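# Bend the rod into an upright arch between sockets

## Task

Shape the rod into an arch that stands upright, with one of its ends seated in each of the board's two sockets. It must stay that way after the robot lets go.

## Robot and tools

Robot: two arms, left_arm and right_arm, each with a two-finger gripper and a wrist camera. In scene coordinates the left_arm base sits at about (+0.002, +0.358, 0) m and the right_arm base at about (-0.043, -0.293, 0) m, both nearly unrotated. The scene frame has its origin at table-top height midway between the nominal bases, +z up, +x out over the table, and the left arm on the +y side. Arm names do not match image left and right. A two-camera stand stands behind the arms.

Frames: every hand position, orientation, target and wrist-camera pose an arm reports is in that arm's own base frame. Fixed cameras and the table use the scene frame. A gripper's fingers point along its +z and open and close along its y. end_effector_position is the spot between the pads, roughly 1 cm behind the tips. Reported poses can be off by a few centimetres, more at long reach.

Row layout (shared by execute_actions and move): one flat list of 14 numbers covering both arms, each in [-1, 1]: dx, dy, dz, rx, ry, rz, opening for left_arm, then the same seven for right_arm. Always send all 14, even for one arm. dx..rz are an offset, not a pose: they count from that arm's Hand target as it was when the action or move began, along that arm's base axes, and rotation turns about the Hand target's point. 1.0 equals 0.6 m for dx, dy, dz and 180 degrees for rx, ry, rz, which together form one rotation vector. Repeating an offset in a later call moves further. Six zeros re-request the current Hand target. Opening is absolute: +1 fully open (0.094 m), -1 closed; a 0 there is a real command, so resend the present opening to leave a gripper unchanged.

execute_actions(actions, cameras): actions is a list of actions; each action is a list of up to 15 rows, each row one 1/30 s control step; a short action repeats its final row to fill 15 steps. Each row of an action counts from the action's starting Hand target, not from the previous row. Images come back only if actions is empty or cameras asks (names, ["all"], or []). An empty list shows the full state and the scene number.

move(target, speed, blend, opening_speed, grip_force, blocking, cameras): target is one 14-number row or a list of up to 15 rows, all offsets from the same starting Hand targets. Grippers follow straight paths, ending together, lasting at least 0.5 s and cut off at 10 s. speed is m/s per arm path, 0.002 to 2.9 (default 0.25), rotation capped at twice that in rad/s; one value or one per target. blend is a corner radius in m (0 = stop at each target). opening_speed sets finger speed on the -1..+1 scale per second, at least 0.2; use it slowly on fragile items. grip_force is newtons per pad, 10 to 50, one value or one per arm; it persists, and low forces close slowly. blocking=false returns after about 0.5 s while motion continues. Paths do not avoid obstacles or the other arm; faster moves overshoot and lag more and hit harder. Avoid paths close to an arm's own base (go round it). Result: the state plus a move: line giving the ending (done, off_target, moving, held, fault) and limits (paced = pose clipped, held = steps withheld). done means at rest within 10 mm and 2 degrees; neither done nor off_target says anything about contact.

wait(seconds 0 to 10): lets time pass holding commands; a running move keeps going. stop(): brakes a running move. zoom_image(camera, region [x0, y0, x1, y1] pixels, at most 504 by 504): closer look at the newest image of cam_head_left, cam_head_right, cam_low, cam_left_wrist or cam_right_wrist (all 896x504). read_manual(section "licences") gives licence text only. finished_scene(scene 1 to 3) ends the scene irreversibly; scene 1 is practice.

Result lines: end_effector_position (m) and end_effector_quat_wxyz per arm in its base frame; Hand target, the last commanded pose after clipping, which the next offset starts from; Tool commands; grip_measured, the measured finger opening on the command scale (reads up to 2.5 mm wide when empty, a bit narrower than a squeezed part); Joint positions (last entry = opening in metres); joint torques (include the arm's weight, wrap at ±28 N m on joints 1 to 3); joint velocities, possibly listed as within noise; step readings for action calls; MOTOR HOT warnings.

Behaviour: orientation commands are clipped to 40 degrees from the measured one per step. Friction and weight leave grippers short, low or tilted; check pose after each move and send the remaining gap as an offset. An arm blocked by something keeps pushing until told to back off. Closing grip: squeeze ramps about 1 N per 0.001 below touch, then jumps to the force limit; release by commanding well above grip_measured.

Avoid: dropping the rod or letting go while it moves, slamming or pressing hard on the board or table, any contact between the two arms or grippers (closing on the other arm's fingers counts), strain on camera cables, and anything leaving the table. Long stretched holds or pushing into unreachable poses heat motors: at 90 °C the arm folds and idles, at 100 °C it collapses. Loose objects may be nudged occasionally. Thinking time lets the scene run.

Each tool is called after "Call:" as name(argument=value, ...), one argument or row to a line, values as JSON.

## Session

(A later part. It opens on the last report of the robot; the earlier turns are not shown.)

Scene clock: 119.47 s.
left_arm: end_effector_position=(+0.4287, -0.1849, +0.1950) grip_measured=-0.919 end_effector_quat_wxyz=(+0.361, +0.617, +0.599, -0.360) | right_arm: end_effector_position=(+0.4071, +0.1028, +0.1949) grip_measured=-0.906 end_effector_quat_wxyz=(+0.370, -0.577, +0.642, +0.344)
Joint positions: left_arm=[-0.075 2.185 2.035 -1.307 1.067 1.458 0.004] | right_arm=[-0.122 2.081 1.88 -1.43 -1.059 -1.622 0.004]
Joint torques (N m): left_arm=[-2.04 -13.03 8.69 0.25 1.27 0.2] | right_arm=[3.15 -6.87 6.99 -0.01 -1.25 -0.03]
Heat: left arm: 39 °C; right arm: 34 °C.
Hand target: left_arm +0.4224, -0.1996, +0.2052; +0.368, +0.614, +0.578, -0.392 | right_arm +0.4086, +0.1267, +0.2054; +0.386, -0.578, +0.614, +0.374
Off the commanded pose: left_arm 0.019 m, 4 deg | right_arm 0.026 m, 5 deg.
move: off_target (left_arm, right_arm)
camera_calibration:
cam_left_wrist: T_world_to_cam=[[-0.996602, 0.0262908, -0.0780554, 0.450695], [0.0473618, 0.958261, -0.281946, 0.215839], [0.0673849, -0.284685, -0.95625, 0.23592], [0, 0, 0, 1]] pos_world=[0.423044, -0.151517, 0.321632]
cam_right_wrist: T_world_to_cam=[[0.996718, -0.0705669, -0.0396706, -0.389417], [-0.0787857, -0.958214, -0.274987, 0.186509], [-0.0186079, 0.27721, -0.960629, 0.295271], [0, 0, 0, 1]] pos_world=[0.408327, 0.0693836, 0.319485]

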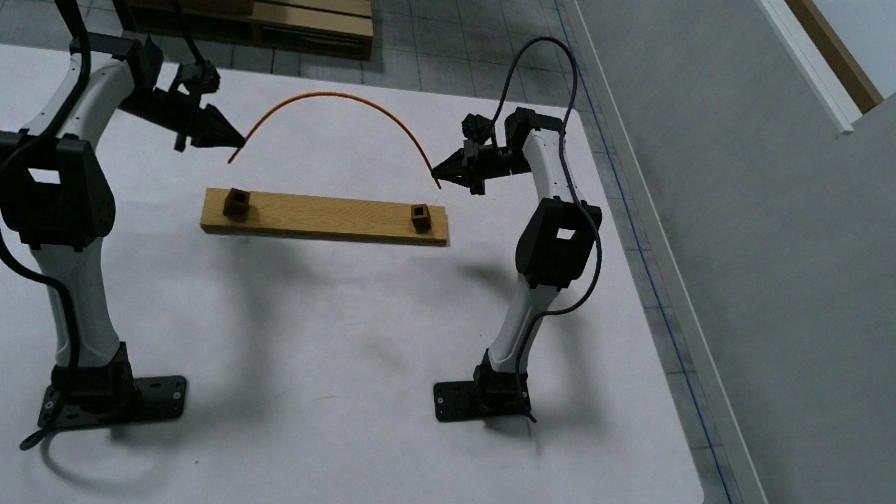

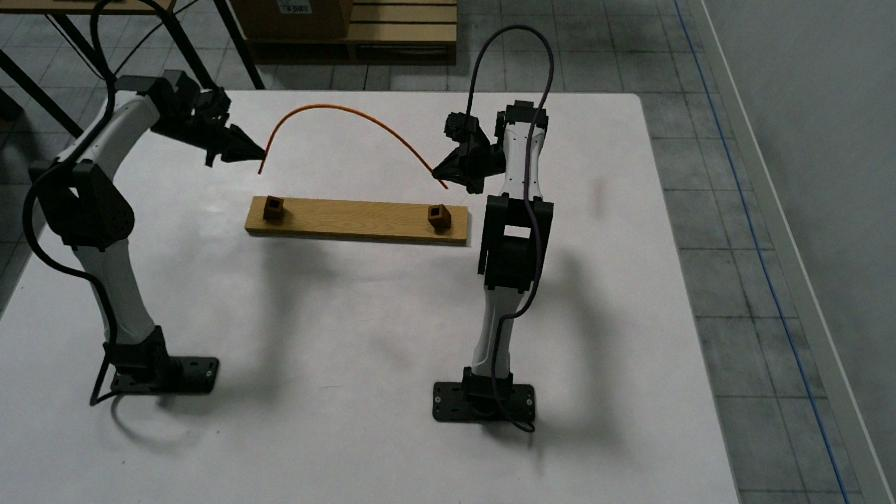

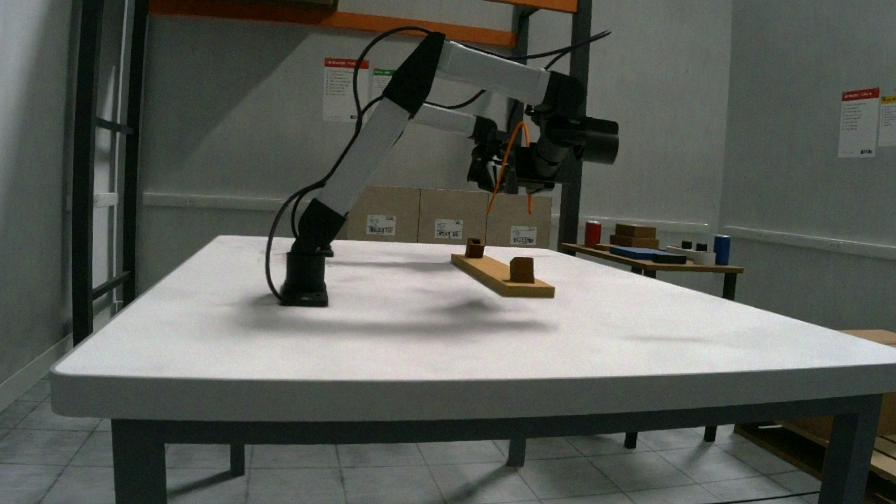

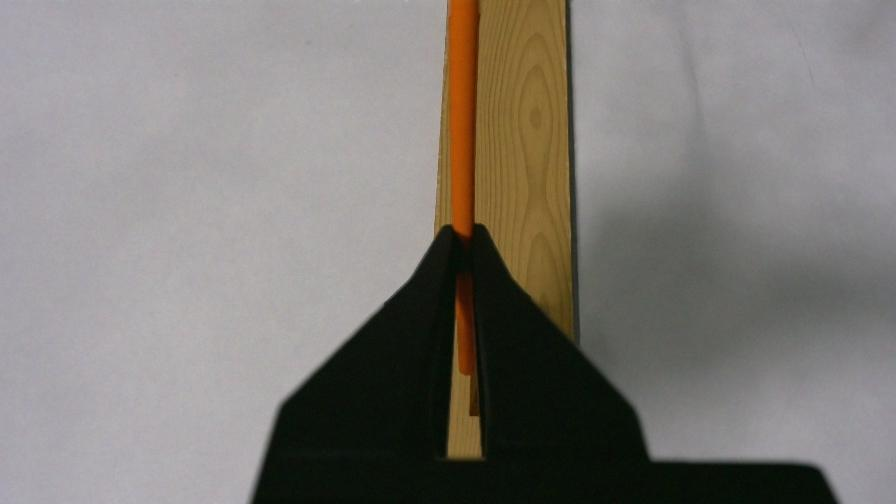

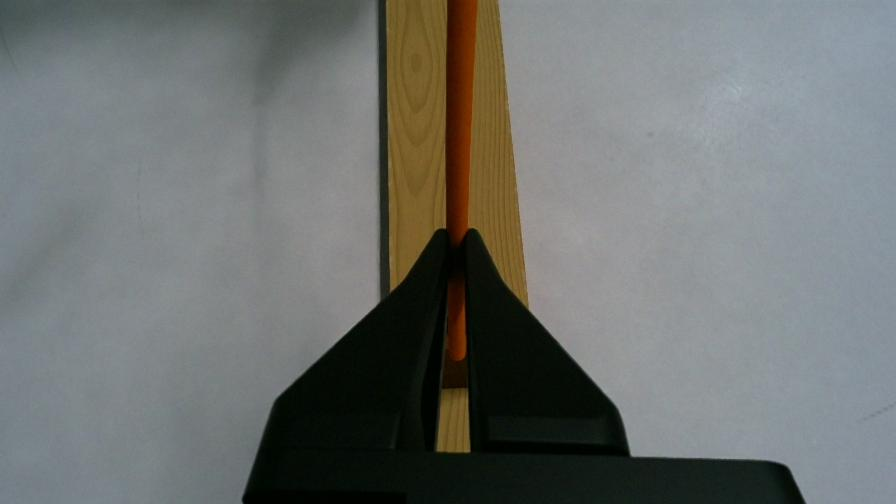

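Call:
move(
  target=[-0.0467,-0.029,-0.058,0,0,0,-1,-0.005,0.063,-0.07,0,0,0,-1],
  speed=0.06,
  cameras=["all"],
)

Call:
zoom_image(
  camera="cam_left_wrist",
  region=[380, 200, 580, 470],
)

Call:
zoom_image(
  camera="cam_right_wrist",
  region=[360, 200, 560, 470],
)

Call:
zoom_image(
  camera="cam_head_left",
  region=[180, 70, 480, 260],
)

Call:
zoom_image(
  camera="cam_head_right",
  region=[220, 80, 500, 260],
)

Call:
zoom_image(
  camera="cam_low",
  region=[430, 100, 630, 310],
)

Scene clock: 148.63 s.
left_arm: end_effector_position=(+0.4061, -0.1942, +0.1463) grip_measured=-0.919 end_effector_quat_wxyz=(+0.347, +0.606, +0.610, -0.374) | right_arm: end_effector_position=(+0.4120, +0.1403, +0.1399) grip_measured=-0.906 end_effector_quat_wxyz=(+0.358, -0.567, +0.649, +0.359)
Joint positions: left_arm=[-0.101 2.109 1.722 -1.064 1.067 1.395 0.004] | right_arm=[-0.028 2.081 1.659 -1.081 -1.061 -1.424 0.004]
Joint torques (N m): left_arm=[-4.03 -17.88 5.78 0.77 1.22 0.01] | right_arm=[3.14 -11.56 4.31 0.51 -1.22 0.02]
Heat: left arm: 46 °C; right arm: 37 °C.
Hand target: left_arm +0.3944, -0.2170, +0.1703; +0.368, +0.614, +0.578, -0.392 | right_arm +0.4056, +0.1645, +0.1633; +0.386, -0.578, +0.615, +0.374
Off the commanded pose: left_arm 0.035 m, 5 deg | right_arm 0.034 m, 6 deg.
move: off_target (left_arm, right_arm)
camera_calibration:
cam_left_wrist: T_world_to_cam=[[-0.999359, 0.022106, -0.0281752, 0.417764], [0.0291857, 0.958664, -0.283041, 0.219722], [0.0207537, -0.283681, -0.958694, 0.207809], [0, 0, 0, 1]] pos_world=[0.40677, -0.160923, 0.273186]
cam_right_wrist: T_world_to_cam=[[0.993815, -0.0726899, -0.0839513, -0.386267], [-0.0933451, -0.956334, -0.27697, 0.213681], [-0.0601525, 0.283093, -0.957204, 0.247884], [0, 0, 0, 1]] pos_world=[0.418735, 0.106099, 0.264031]

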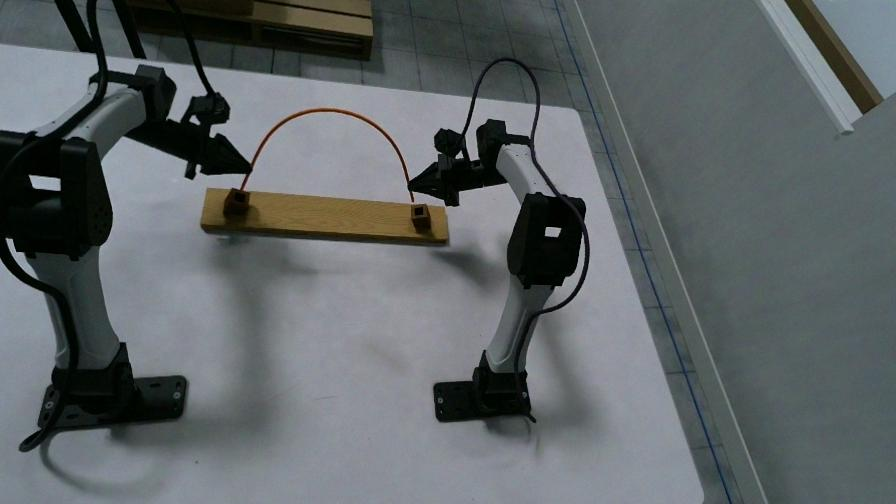

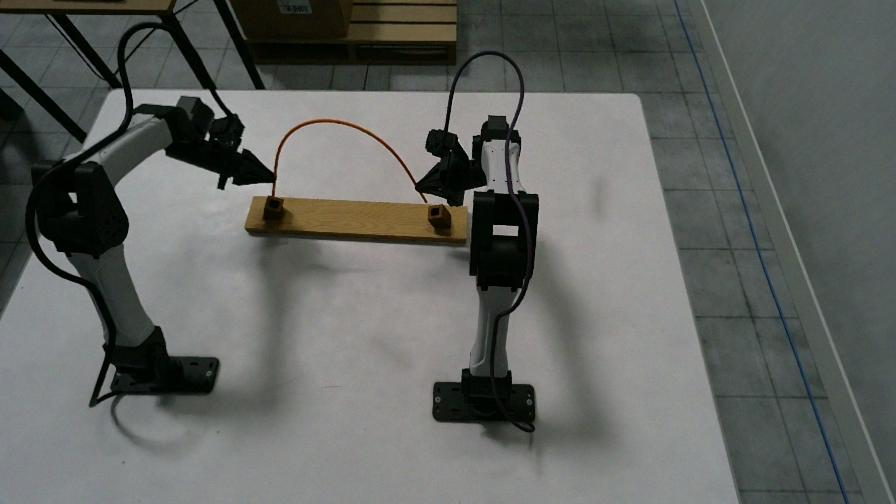

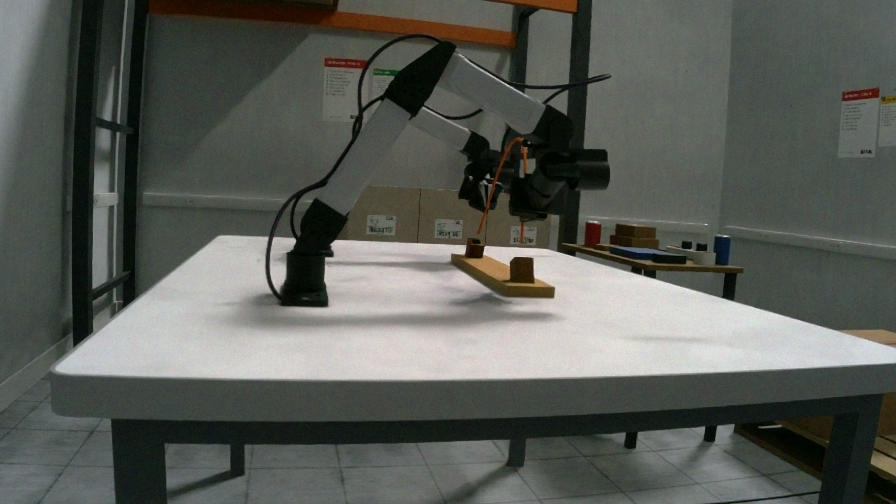

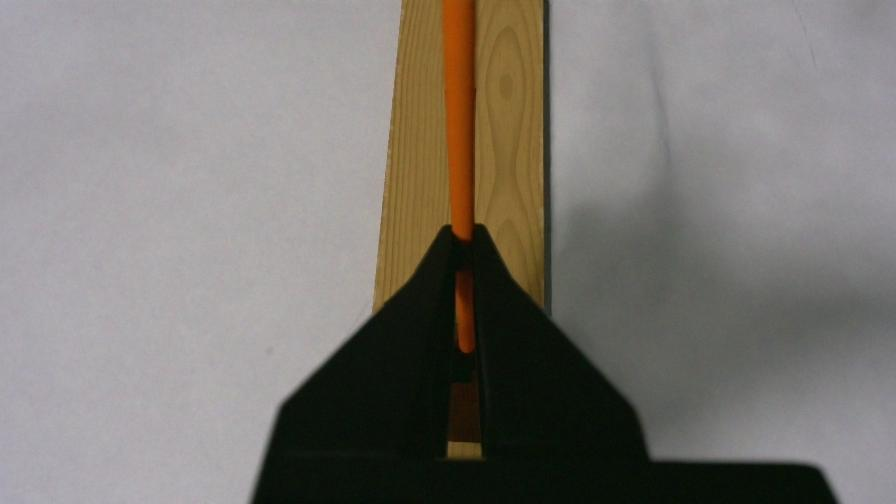

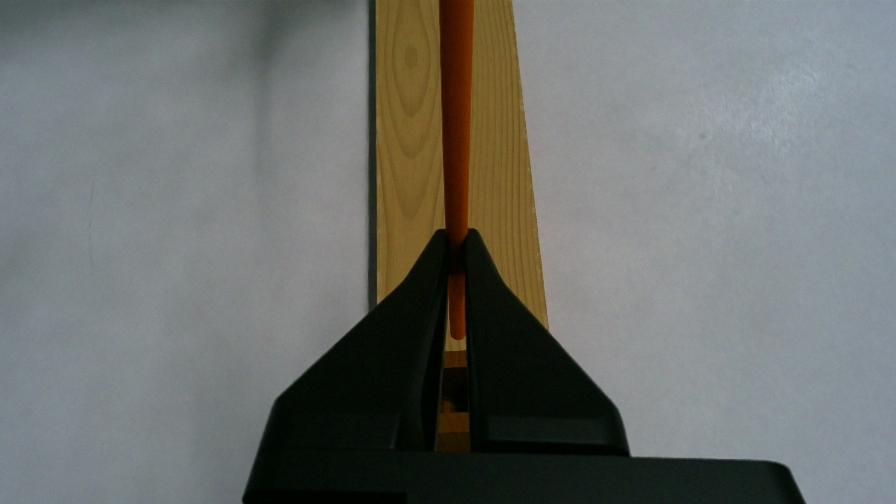

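Scaled by 1.867 from the camera's 896x504 image, which has a finer 1280x720 frame.

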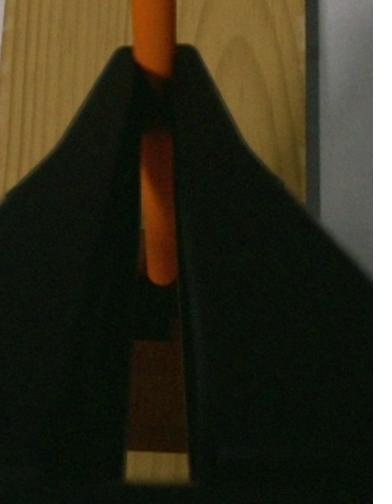

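Scaled by 1.867 from the camera's 896x504 image, which has a finer 1280x720 frame.

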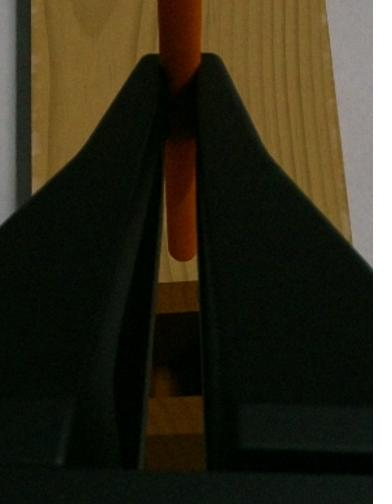

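Scaled by 1.680 from the camera's 896x504 image, which has a finer 1280x720 frame.

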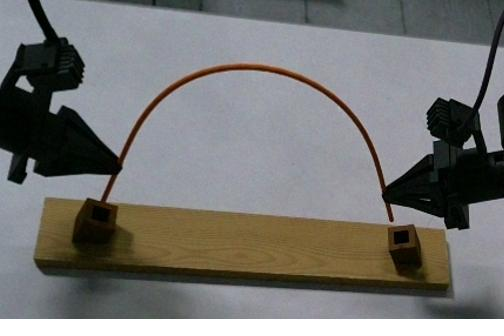

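Scaled by 1.800 from the camera's 896x504 image, which has a finer 1280x720 frame.

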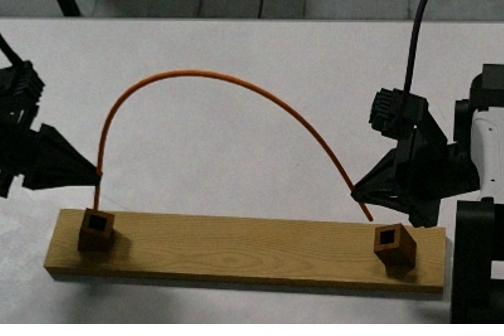

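Scaled by 2.400 from the camera's 896x504 image, which has a finer 1280x720 frame.

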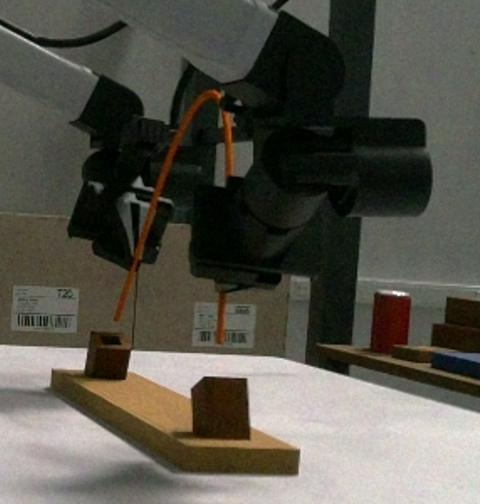

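Call:
move(
  target=[-0.0017,0.019,-0.058,0,0,0,-1,-0.0108,-0.033,-0.052,0,0,0,-1],
  speed=0.04,
  cameras=["all"],
)

Call:
zoom_image(
  camera="cam_left_wrist",
  region=[380, 200, 580, 470],
)

Call:
zoom_image(
  camera="cam_right_wrist",
  region=[360, 200, 560, 470],
)

Call:
zoom_image(
  camera="cam_head_left",
  region=[180, 70, 480, 260],
)

Call:
zoom_image(
  camera="cam_head_right",
  region=[220, 80, 500, 260],
)

Call:
zoom_image(
  camera="cam_low",
  region=[430, 100, 630, 310],
)

Scene clock: 157.77 s.
left_arm: end_effector_position=(+0.3985, -0.1934, +0.1225) grip_measured=-0.919 end_effector_quat_wxyz=(+0.346, +0.612, +0.605, -0.375) | right_arm: end_effector_position=(+0.4015, +0.1279, +0.1193) grip_measured=-0.906 end_effector_quat_wxyz=(+0.360, -0.574, +0.644, +0.356)
Joint positions: left_arm=[-0.101 2.109 1.627 -0.989 1.067 1.423 0.004] | right_arm=[-0.06 2.081 1.577 -1.063 -1.061 -1.514 0.004]
Joint torques (N m): left_arm=[-1.68 -15.02 5.67 0.71 1.25 0.23] | right_arm=[1.8 -9.25 4.18 0.41 -1.24 -0.12]
Heat: left arm: 46 °C; right arm: 41 °C.
Hand target: left_arm +0.3933, -0.2056, +0.1356; +0.368, +0.614, +0.578, -0.392 | right_arm +0.3991, +0.1447, +0.1321; +0.386, -0.578, +0.614, +0.374
Off the commanded pose: left_arm 0.019 m, 4 deg | right_arm 0.021 m, 5 deg.
move: off_target (left_arm, right_arm)
camera_calibration:
cam_left_wrist: T_world_to_cam=[[-0.998788, 0.0356342, -0.0339403, 0.412534], [0.0437756, 0.958427, -0.28196, 0.206407], [0.0224819, -0.283104, -0.958826, 0.184788], [0, 0, 0, 1]] pos_world=[0.398845, -0.160212, 0.24938]
cam_right_wrist: T_world_to_cam=[[0.99569, -0.0610561, -0.0698087, -0.382359], [-0.0780978, -0.95796, -0.276067, 0.189156], [-0.0500185, 0.280329, -0.9586, 0.227507], [0, 0, 0, 1]] pos_world=[0.406863, 0.0940817, 0.243616]

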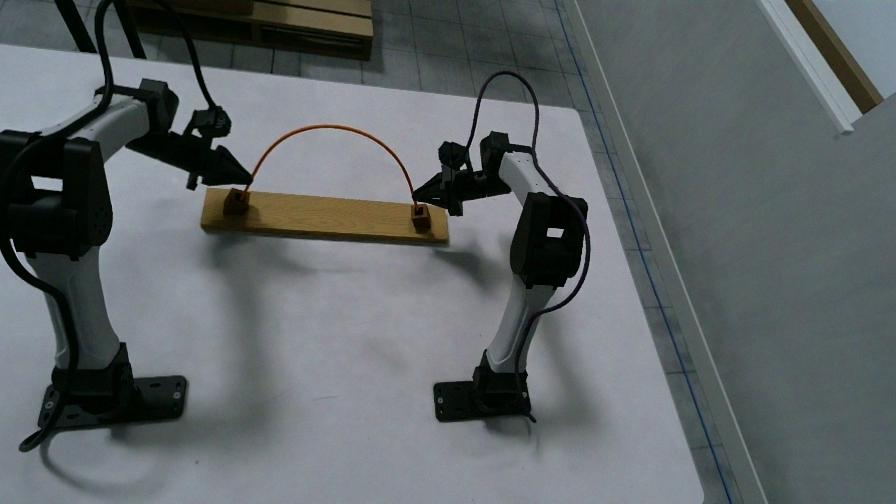

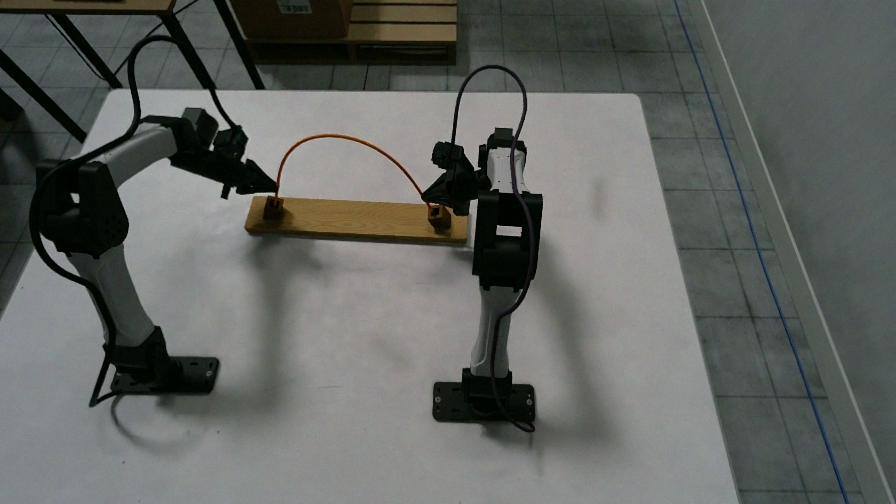

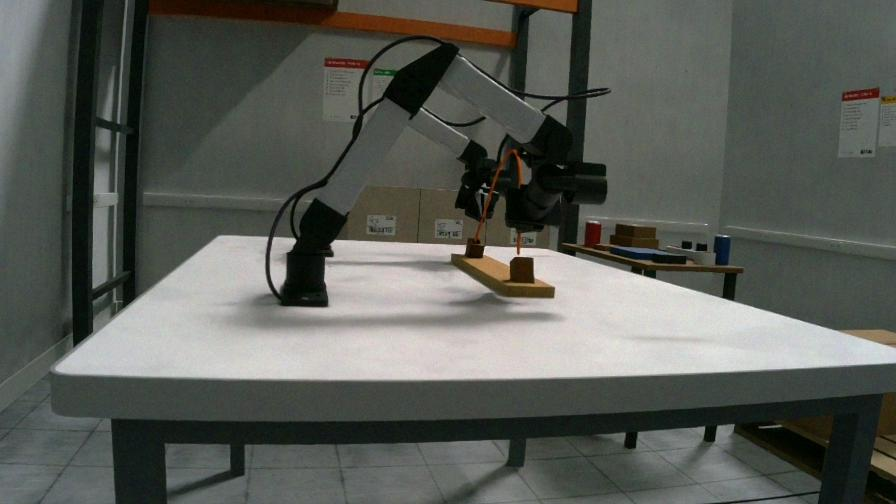

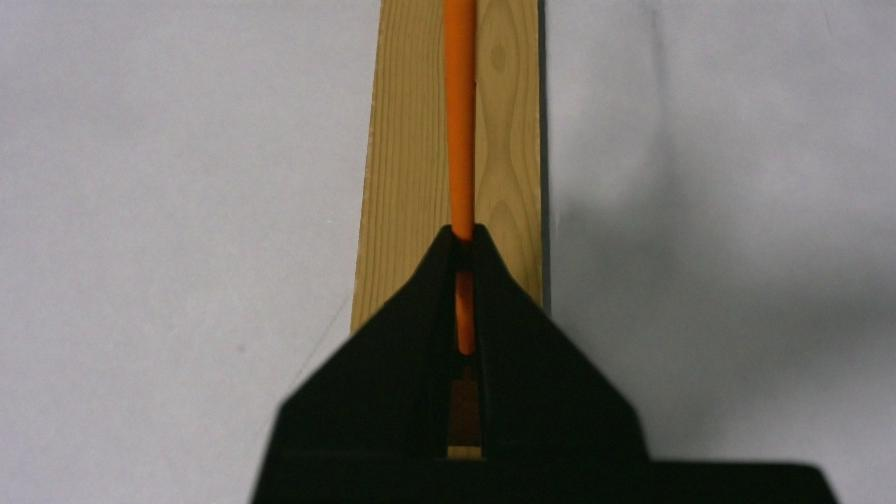

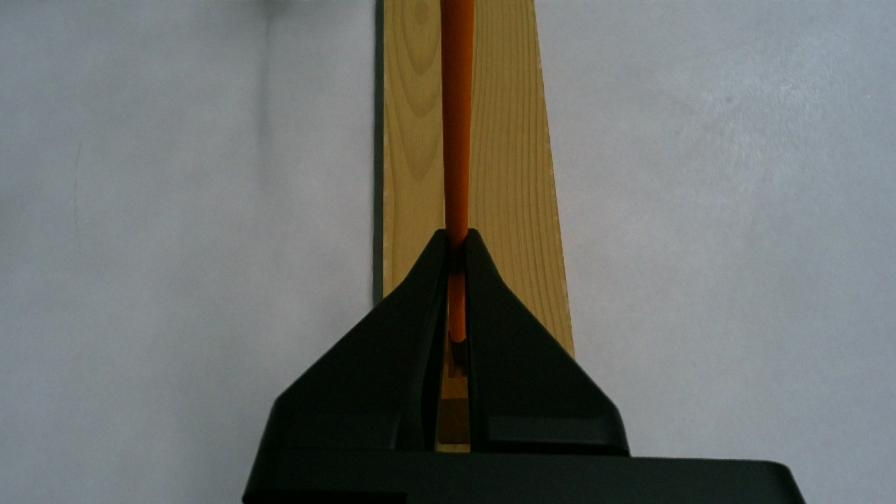

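Scaled by 1.867 from the camera's 896x504 image, which has a finer 1280x720 frame.

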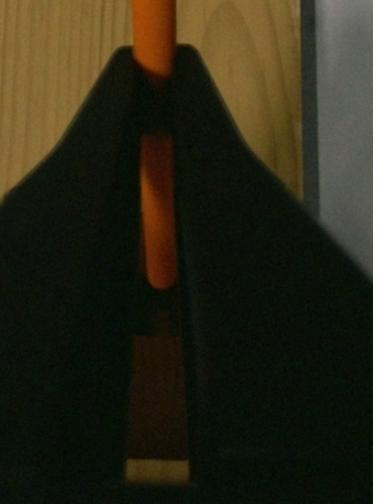

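Scaled by 1.867 from the camera's 896x504 image, which has a finer 1280x720 frame.

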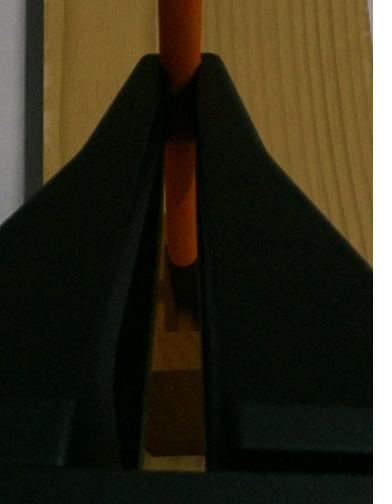

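Scaled by 1.680 from the camera's 896x504 image, which has a finer 1280x720 frame.

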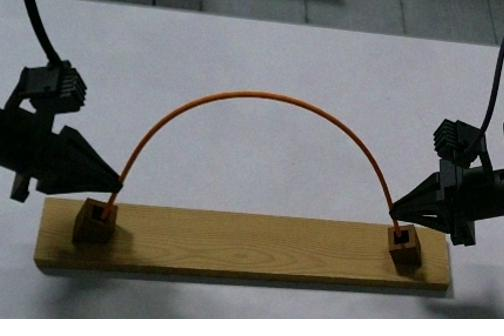

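Scaled by 1.800 from the camera's 896x504 image, which has a finer 1280x720 frame.

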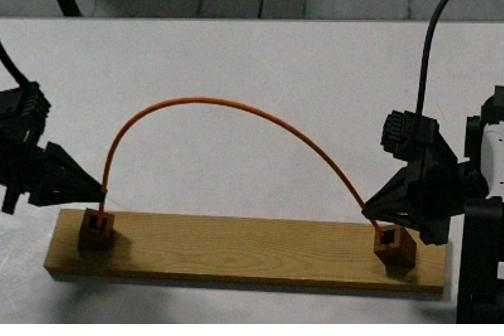

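Scaled by 2.400 from the camera's 896x504 image, which has a finer 1280x720 frame.

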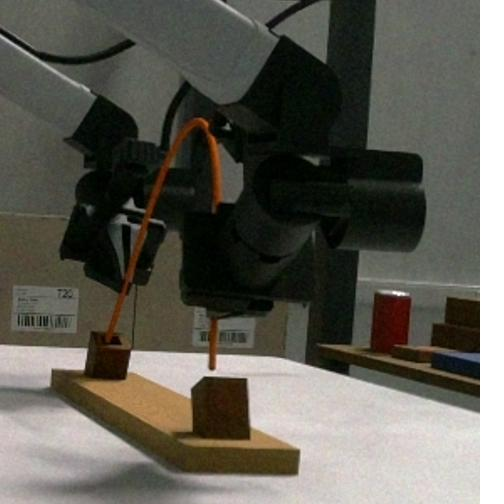

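Call:
zoom_image(
  camera="cam_head_left",
  region=[210, 160, 290, 220],
)

Call:
zoom_image(
  camera="cam_head_right",
  region=[240, 170, 320, 230],
)

Call:
zoom_image(
  camera="cam_head_left",
  region=[380, 180, 460, 240],
)

Call:
zoom_image(
  camera="cam_head_right",
  region=[400, 180, 480, 240],
)

Scaled by 6.300 from the camera's 896x504 image, which has a finer 1280x720 frame.

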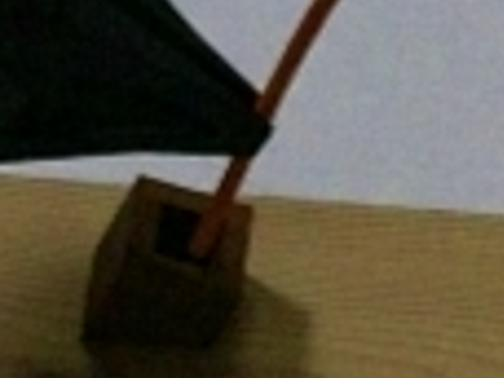

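Scaled by 6.300 from the camera's 896x504 image, which has a finer 1280x720 frame.

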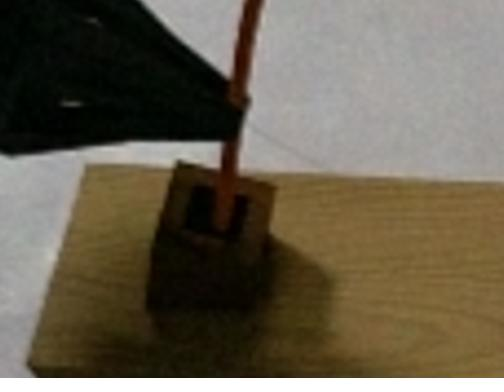

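Scaled by 6.300 from the camera's 896x504 image, which has a finer 1280x720 frame.

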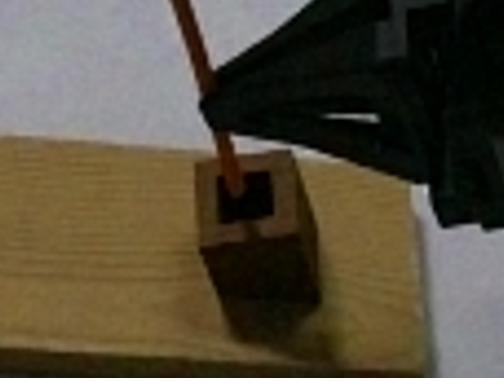

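Scaled by 6.300 from the camera's 896x504 image, which has a finer 1280x720 frame.

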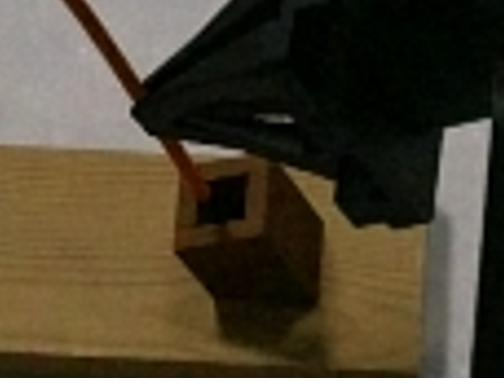

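Call:
move(
  target=[0.0167,0.0083,-0.005,0,0,0,-1,0.01,-0.01,-0.015,0,0,0,-1],
  speed=0.03,
  cameras=["cam_head_left","cam_head_right","cam_low"],
)

Call:
zoom_image(
  camera="cam_head_left",
  region=[210, 160, 290, 220],
)

Call:
zoom_image(
  camera="cam_head_right",
  region=[240, 170, 320, 230],
)

Call:
zoom_image(
  camera="cam_head_left",
  region=[380, 180, 460, 240],
)

Call:
zoom_image(
  camera="cam_head_right",
  region=[400, 180, 480, 240],
)

Call:
zoom_image(
  camera="cam_low",
  region=[440, 140, 580, 310],
)

Scene clock: 166.93 s.
left_arm: end_effector_position=(+0.4050, -0.1881, +0.1218) grip_measured=-0.919 end_effector_quat_wxyz=(+0.354, +0.615, +0.601, -0.367) | right_arm: end_effector_position=(+0.4029, +0.1234, +0.1163) grip_measured=-0.906 end_effector_quat_wxyz=(+0.364, -0.578, +0.641, +0.351)
Joint positions: left_arm=[-0.087 2.122 1.643 -0.988 1.067 1.445 0.004] | right_arm=[-0.072 2.089 1.577 -1.063 -1.061 -1.541 0.004]
Joint torques (N m): left_arm=[-1.62 -12.3 8.55 0.4 1.26 0.24] | right_arm=[1.55 -6.94 5.83 0.3 -1.24 -0.13]
Heat: left arm: 46 °C; right arm: 42 °C.
Hand target: left_arm +0.4034, -0.2006, +0.1325; +0.368, +0.614, +0.578, -0.392 | right_arm +0.4051, +0.1387, +0.1231; +0.386, -0.578, +0.614, +0.374
Off the commanded pose: left_arm 0.017 m, 4 deg | right_arm 0.017 m, 5 deg.
move: off_target (left_arm, right_arm)
Images, in order (width x height): cam_head_left 896x504, cam_head_right 896x504, cam_low 896x504.

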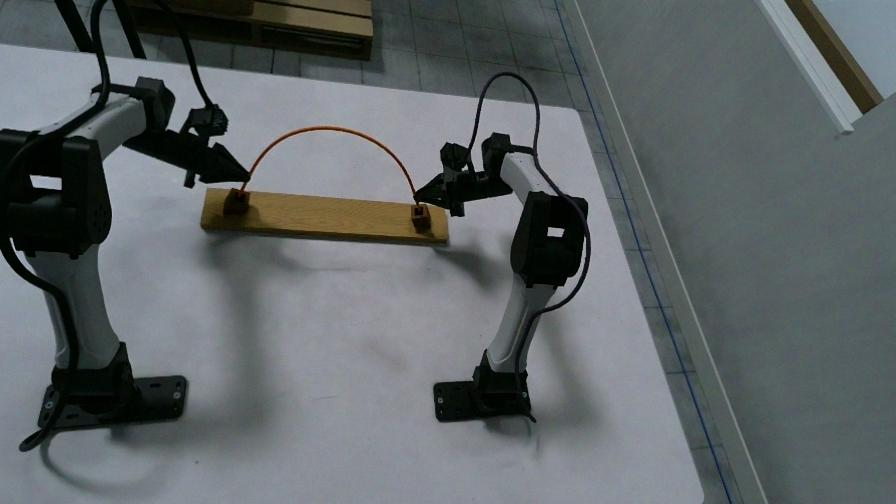

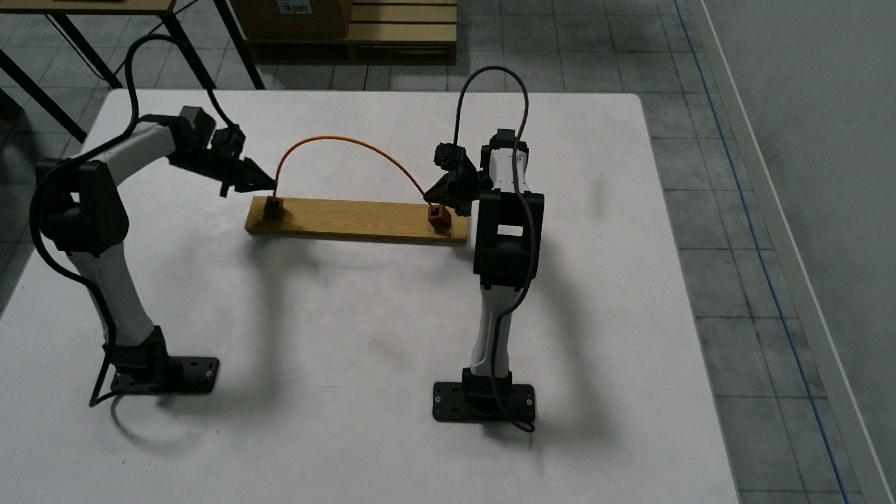

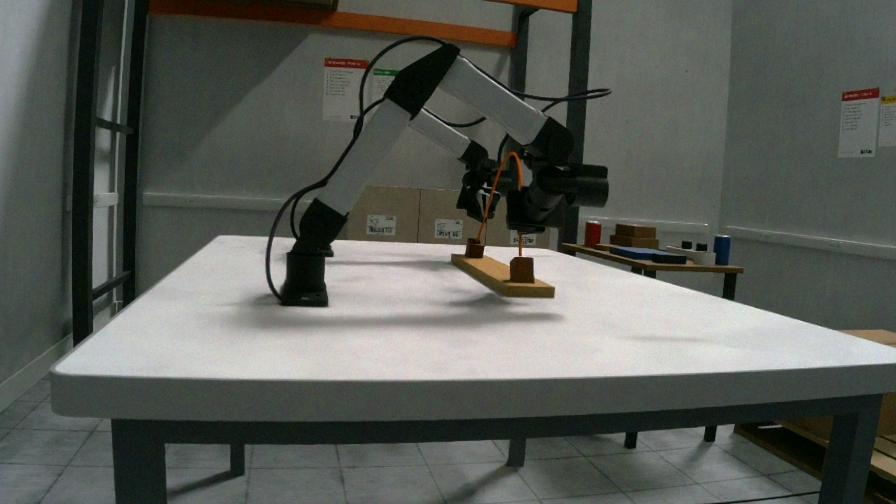

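Scaled by 6.300 from the camera's 896x504 image, which has a finer 1280x720 frame.

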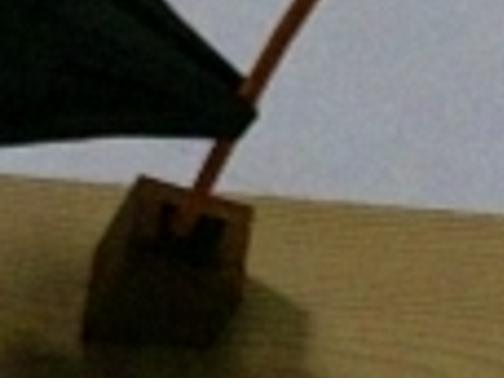

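Scaled by 6.300 from the camera's 896x504 image, which has a finer 1280x720 frame.

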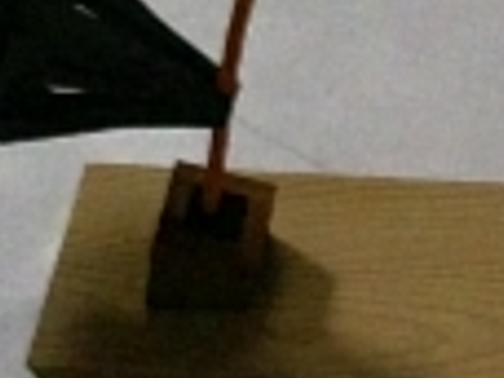

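Scaled by 6.300 from the camera's 896x504 image, which has a finer 1280x720 frame.

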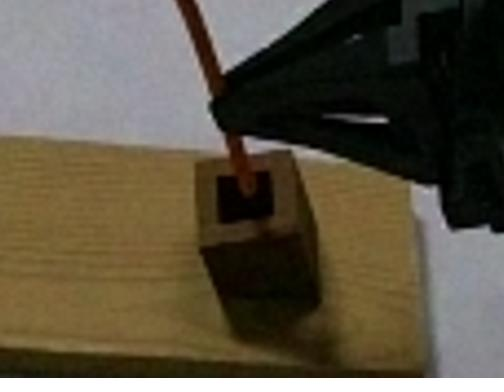

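Scaled by 6.300 from the camera's 896x504 image, which has a finer 1280x720 frame.

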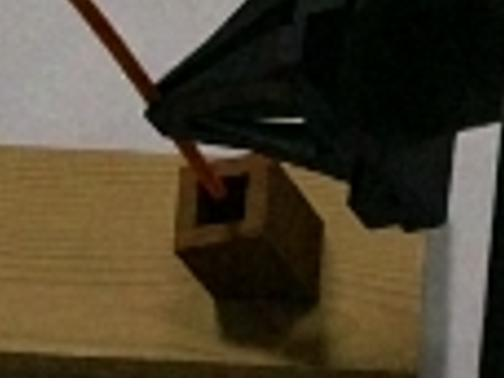

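Scaled by 2.965 from the camera's 896x504 image, which has a finer 1280x720 frame.

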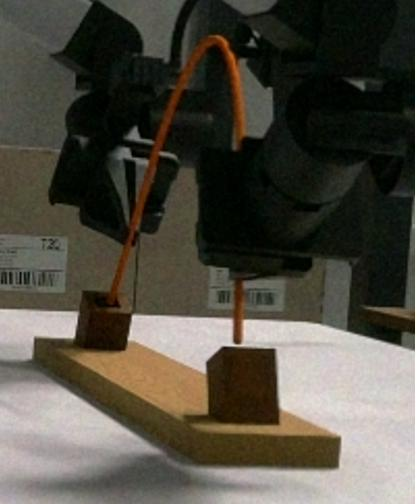

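Call:
move(
  target=[0,0.021,-0.05,0,0,0,-1,0,-0.024,-0.06,0,0,0,-1],
  speed=0.03,
  cameras=["all"],
)

Call:
zoom_image(
  camera="cam_head_left",
  region=[210, 160, 290, 220],
)

Call:
zoom_image(
  camera="cam_head_right",
  region=[240, 170, 320, 230],
)

Call:
zoom_image(
  camera="cam_head_left",
  region=[380, 180, 460, 240],
)

Call:
zoom_image(
  camera="cam_head_right",
  region=[400, 180, 480, 240],
)

Call:
zoom_image(
  camera="cam_low",
  region=[440, 140, 580, 310],
)

Scene clock: 172.63 s.
left_arm: end_effector_position=(+0.4069, -0.1790, +0.0998) grip_measured=-0.919 end_effector_quat_wxyz=(+0.353, +0.620, +0.597, -0.368) | right_arm: end_effector_position=(+0.4065, +0.1105, +0.0856) grip_measured=-0.906 end_effector_quat_wxyz=(-0.367, +0.583, -0.635, -0.349)
Joint positions: left_arm=[-0.064 2.172 1.634 -0.988 1.069 1.518 0.004] | right_arm=[-0.104 2.161 1.562 -1.036 -1.061 -1.627 0.004]
Joint torques (N m): left_arm=[-0.92 -12.62 5.74 0.51 1.27 0.26] | right_arm=[1.22 -7.23 4 0.23 -1.22 -0.12]
Heat: left arm: 46 °C; right arm: 41 °C.
Hand target: left_arm +0.4034, -0.1881, +0.1026; +0.368, +0.614, +0.578, -0.392 | right_arm +0.4051, +0.1243, +0.0871; -0.386, +0.578, -0.614, -0.374
Off the commanded pose: left_arm 0.010 m, 4 deg | right_arm 0.014 m, 4 deg.
move: off_target (left_arm, right_arm)
camera_calibration:
cam_left_wrist: T_world_to_cam=[[-0.997062, 0.0446097, -0.0622735, 0.423394], [0.0604025, 0.957813, -0.280974, 0.178836], [0.0471122, -0.28391, -0.957693, 0.156662], [0, 0, 0, 1]] pos_world=[0.403968, -0.145701, 0.226649]
cam_right_wrist: T_world_to_cam=[[0.998008, -0.0491741, -0.0395117, -0.395637], [-0.0582326, -0.959003, -0.277349, 0.155677], [-0.0242535, 0.279098, -0.959956, 0.190155], [0, 0, 0, 1]] pos_world=[0.408526, 0.076768, 0.210085]

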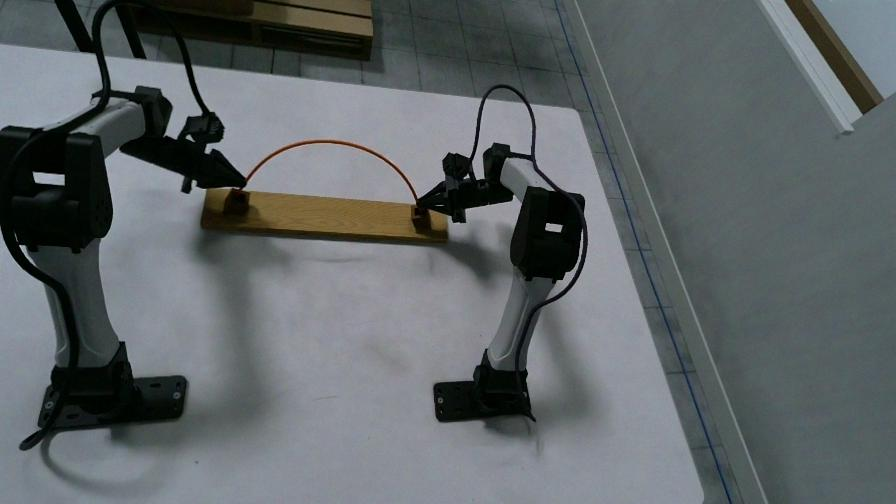

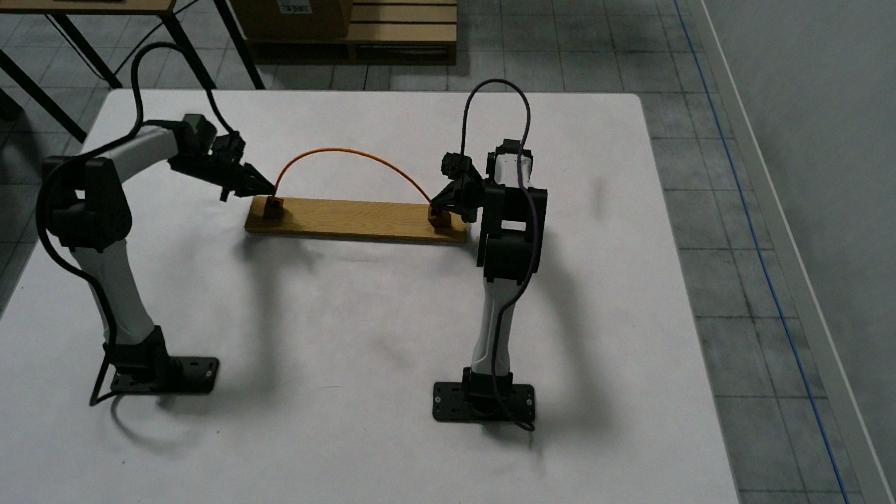

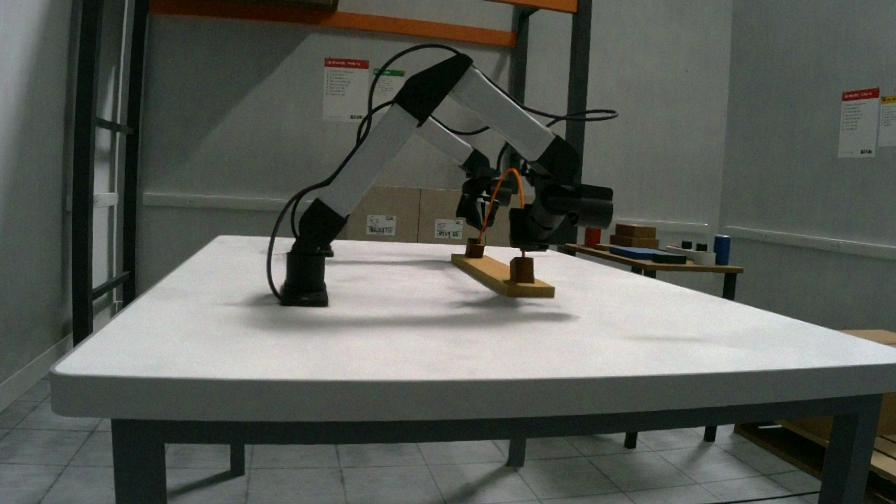

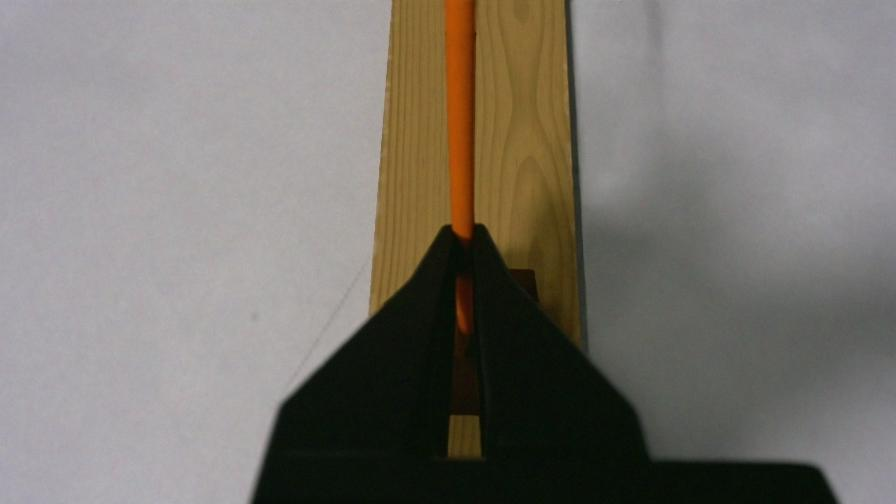

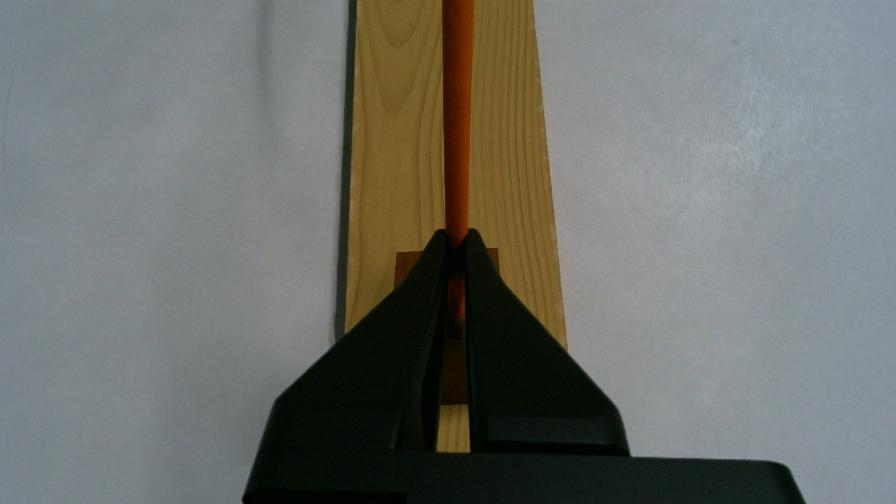

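Scaled by 6.300 from the camera's 896x504 image, which has a finer 1280x720 frame.

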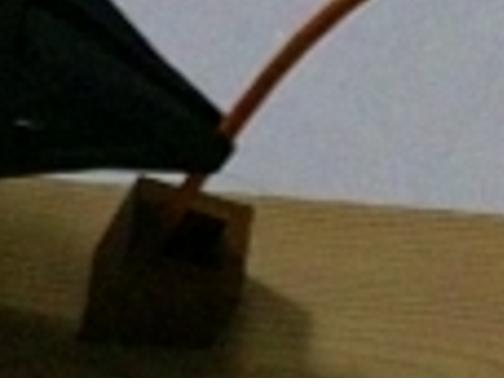

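Scaled by 6.300 from the camera's 896x504 image, which has a finer 1280x720 frame.

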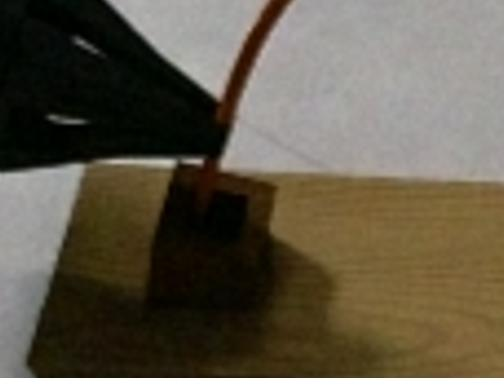

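Scaled by 6.300 from the camera's 896x504 image, which has a finer 1280x720 frame.

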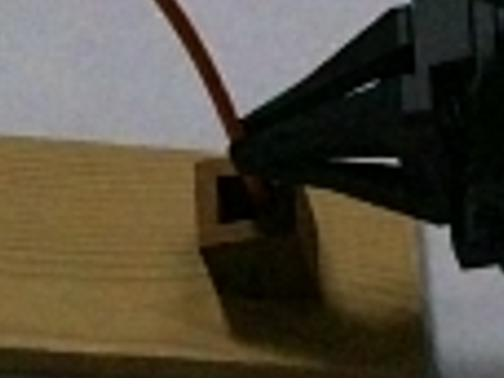

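Scaled by 6.300 from the camera's 896x504 image, which has a finer 1280x720 frame.

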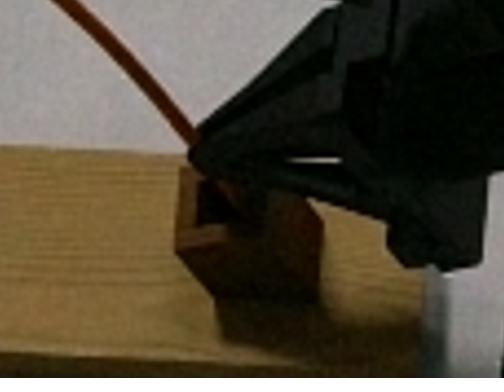

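Scaled by 2.965 from the camera's 896x504 image, which has a finer 1280x720 frame.

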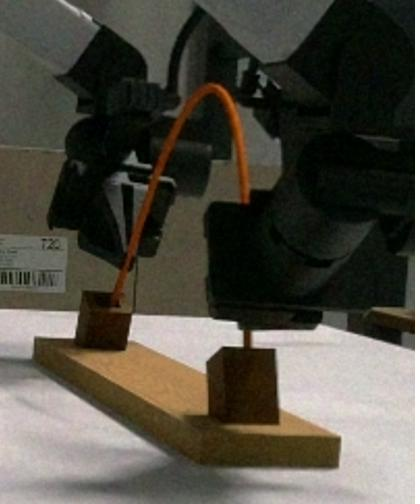

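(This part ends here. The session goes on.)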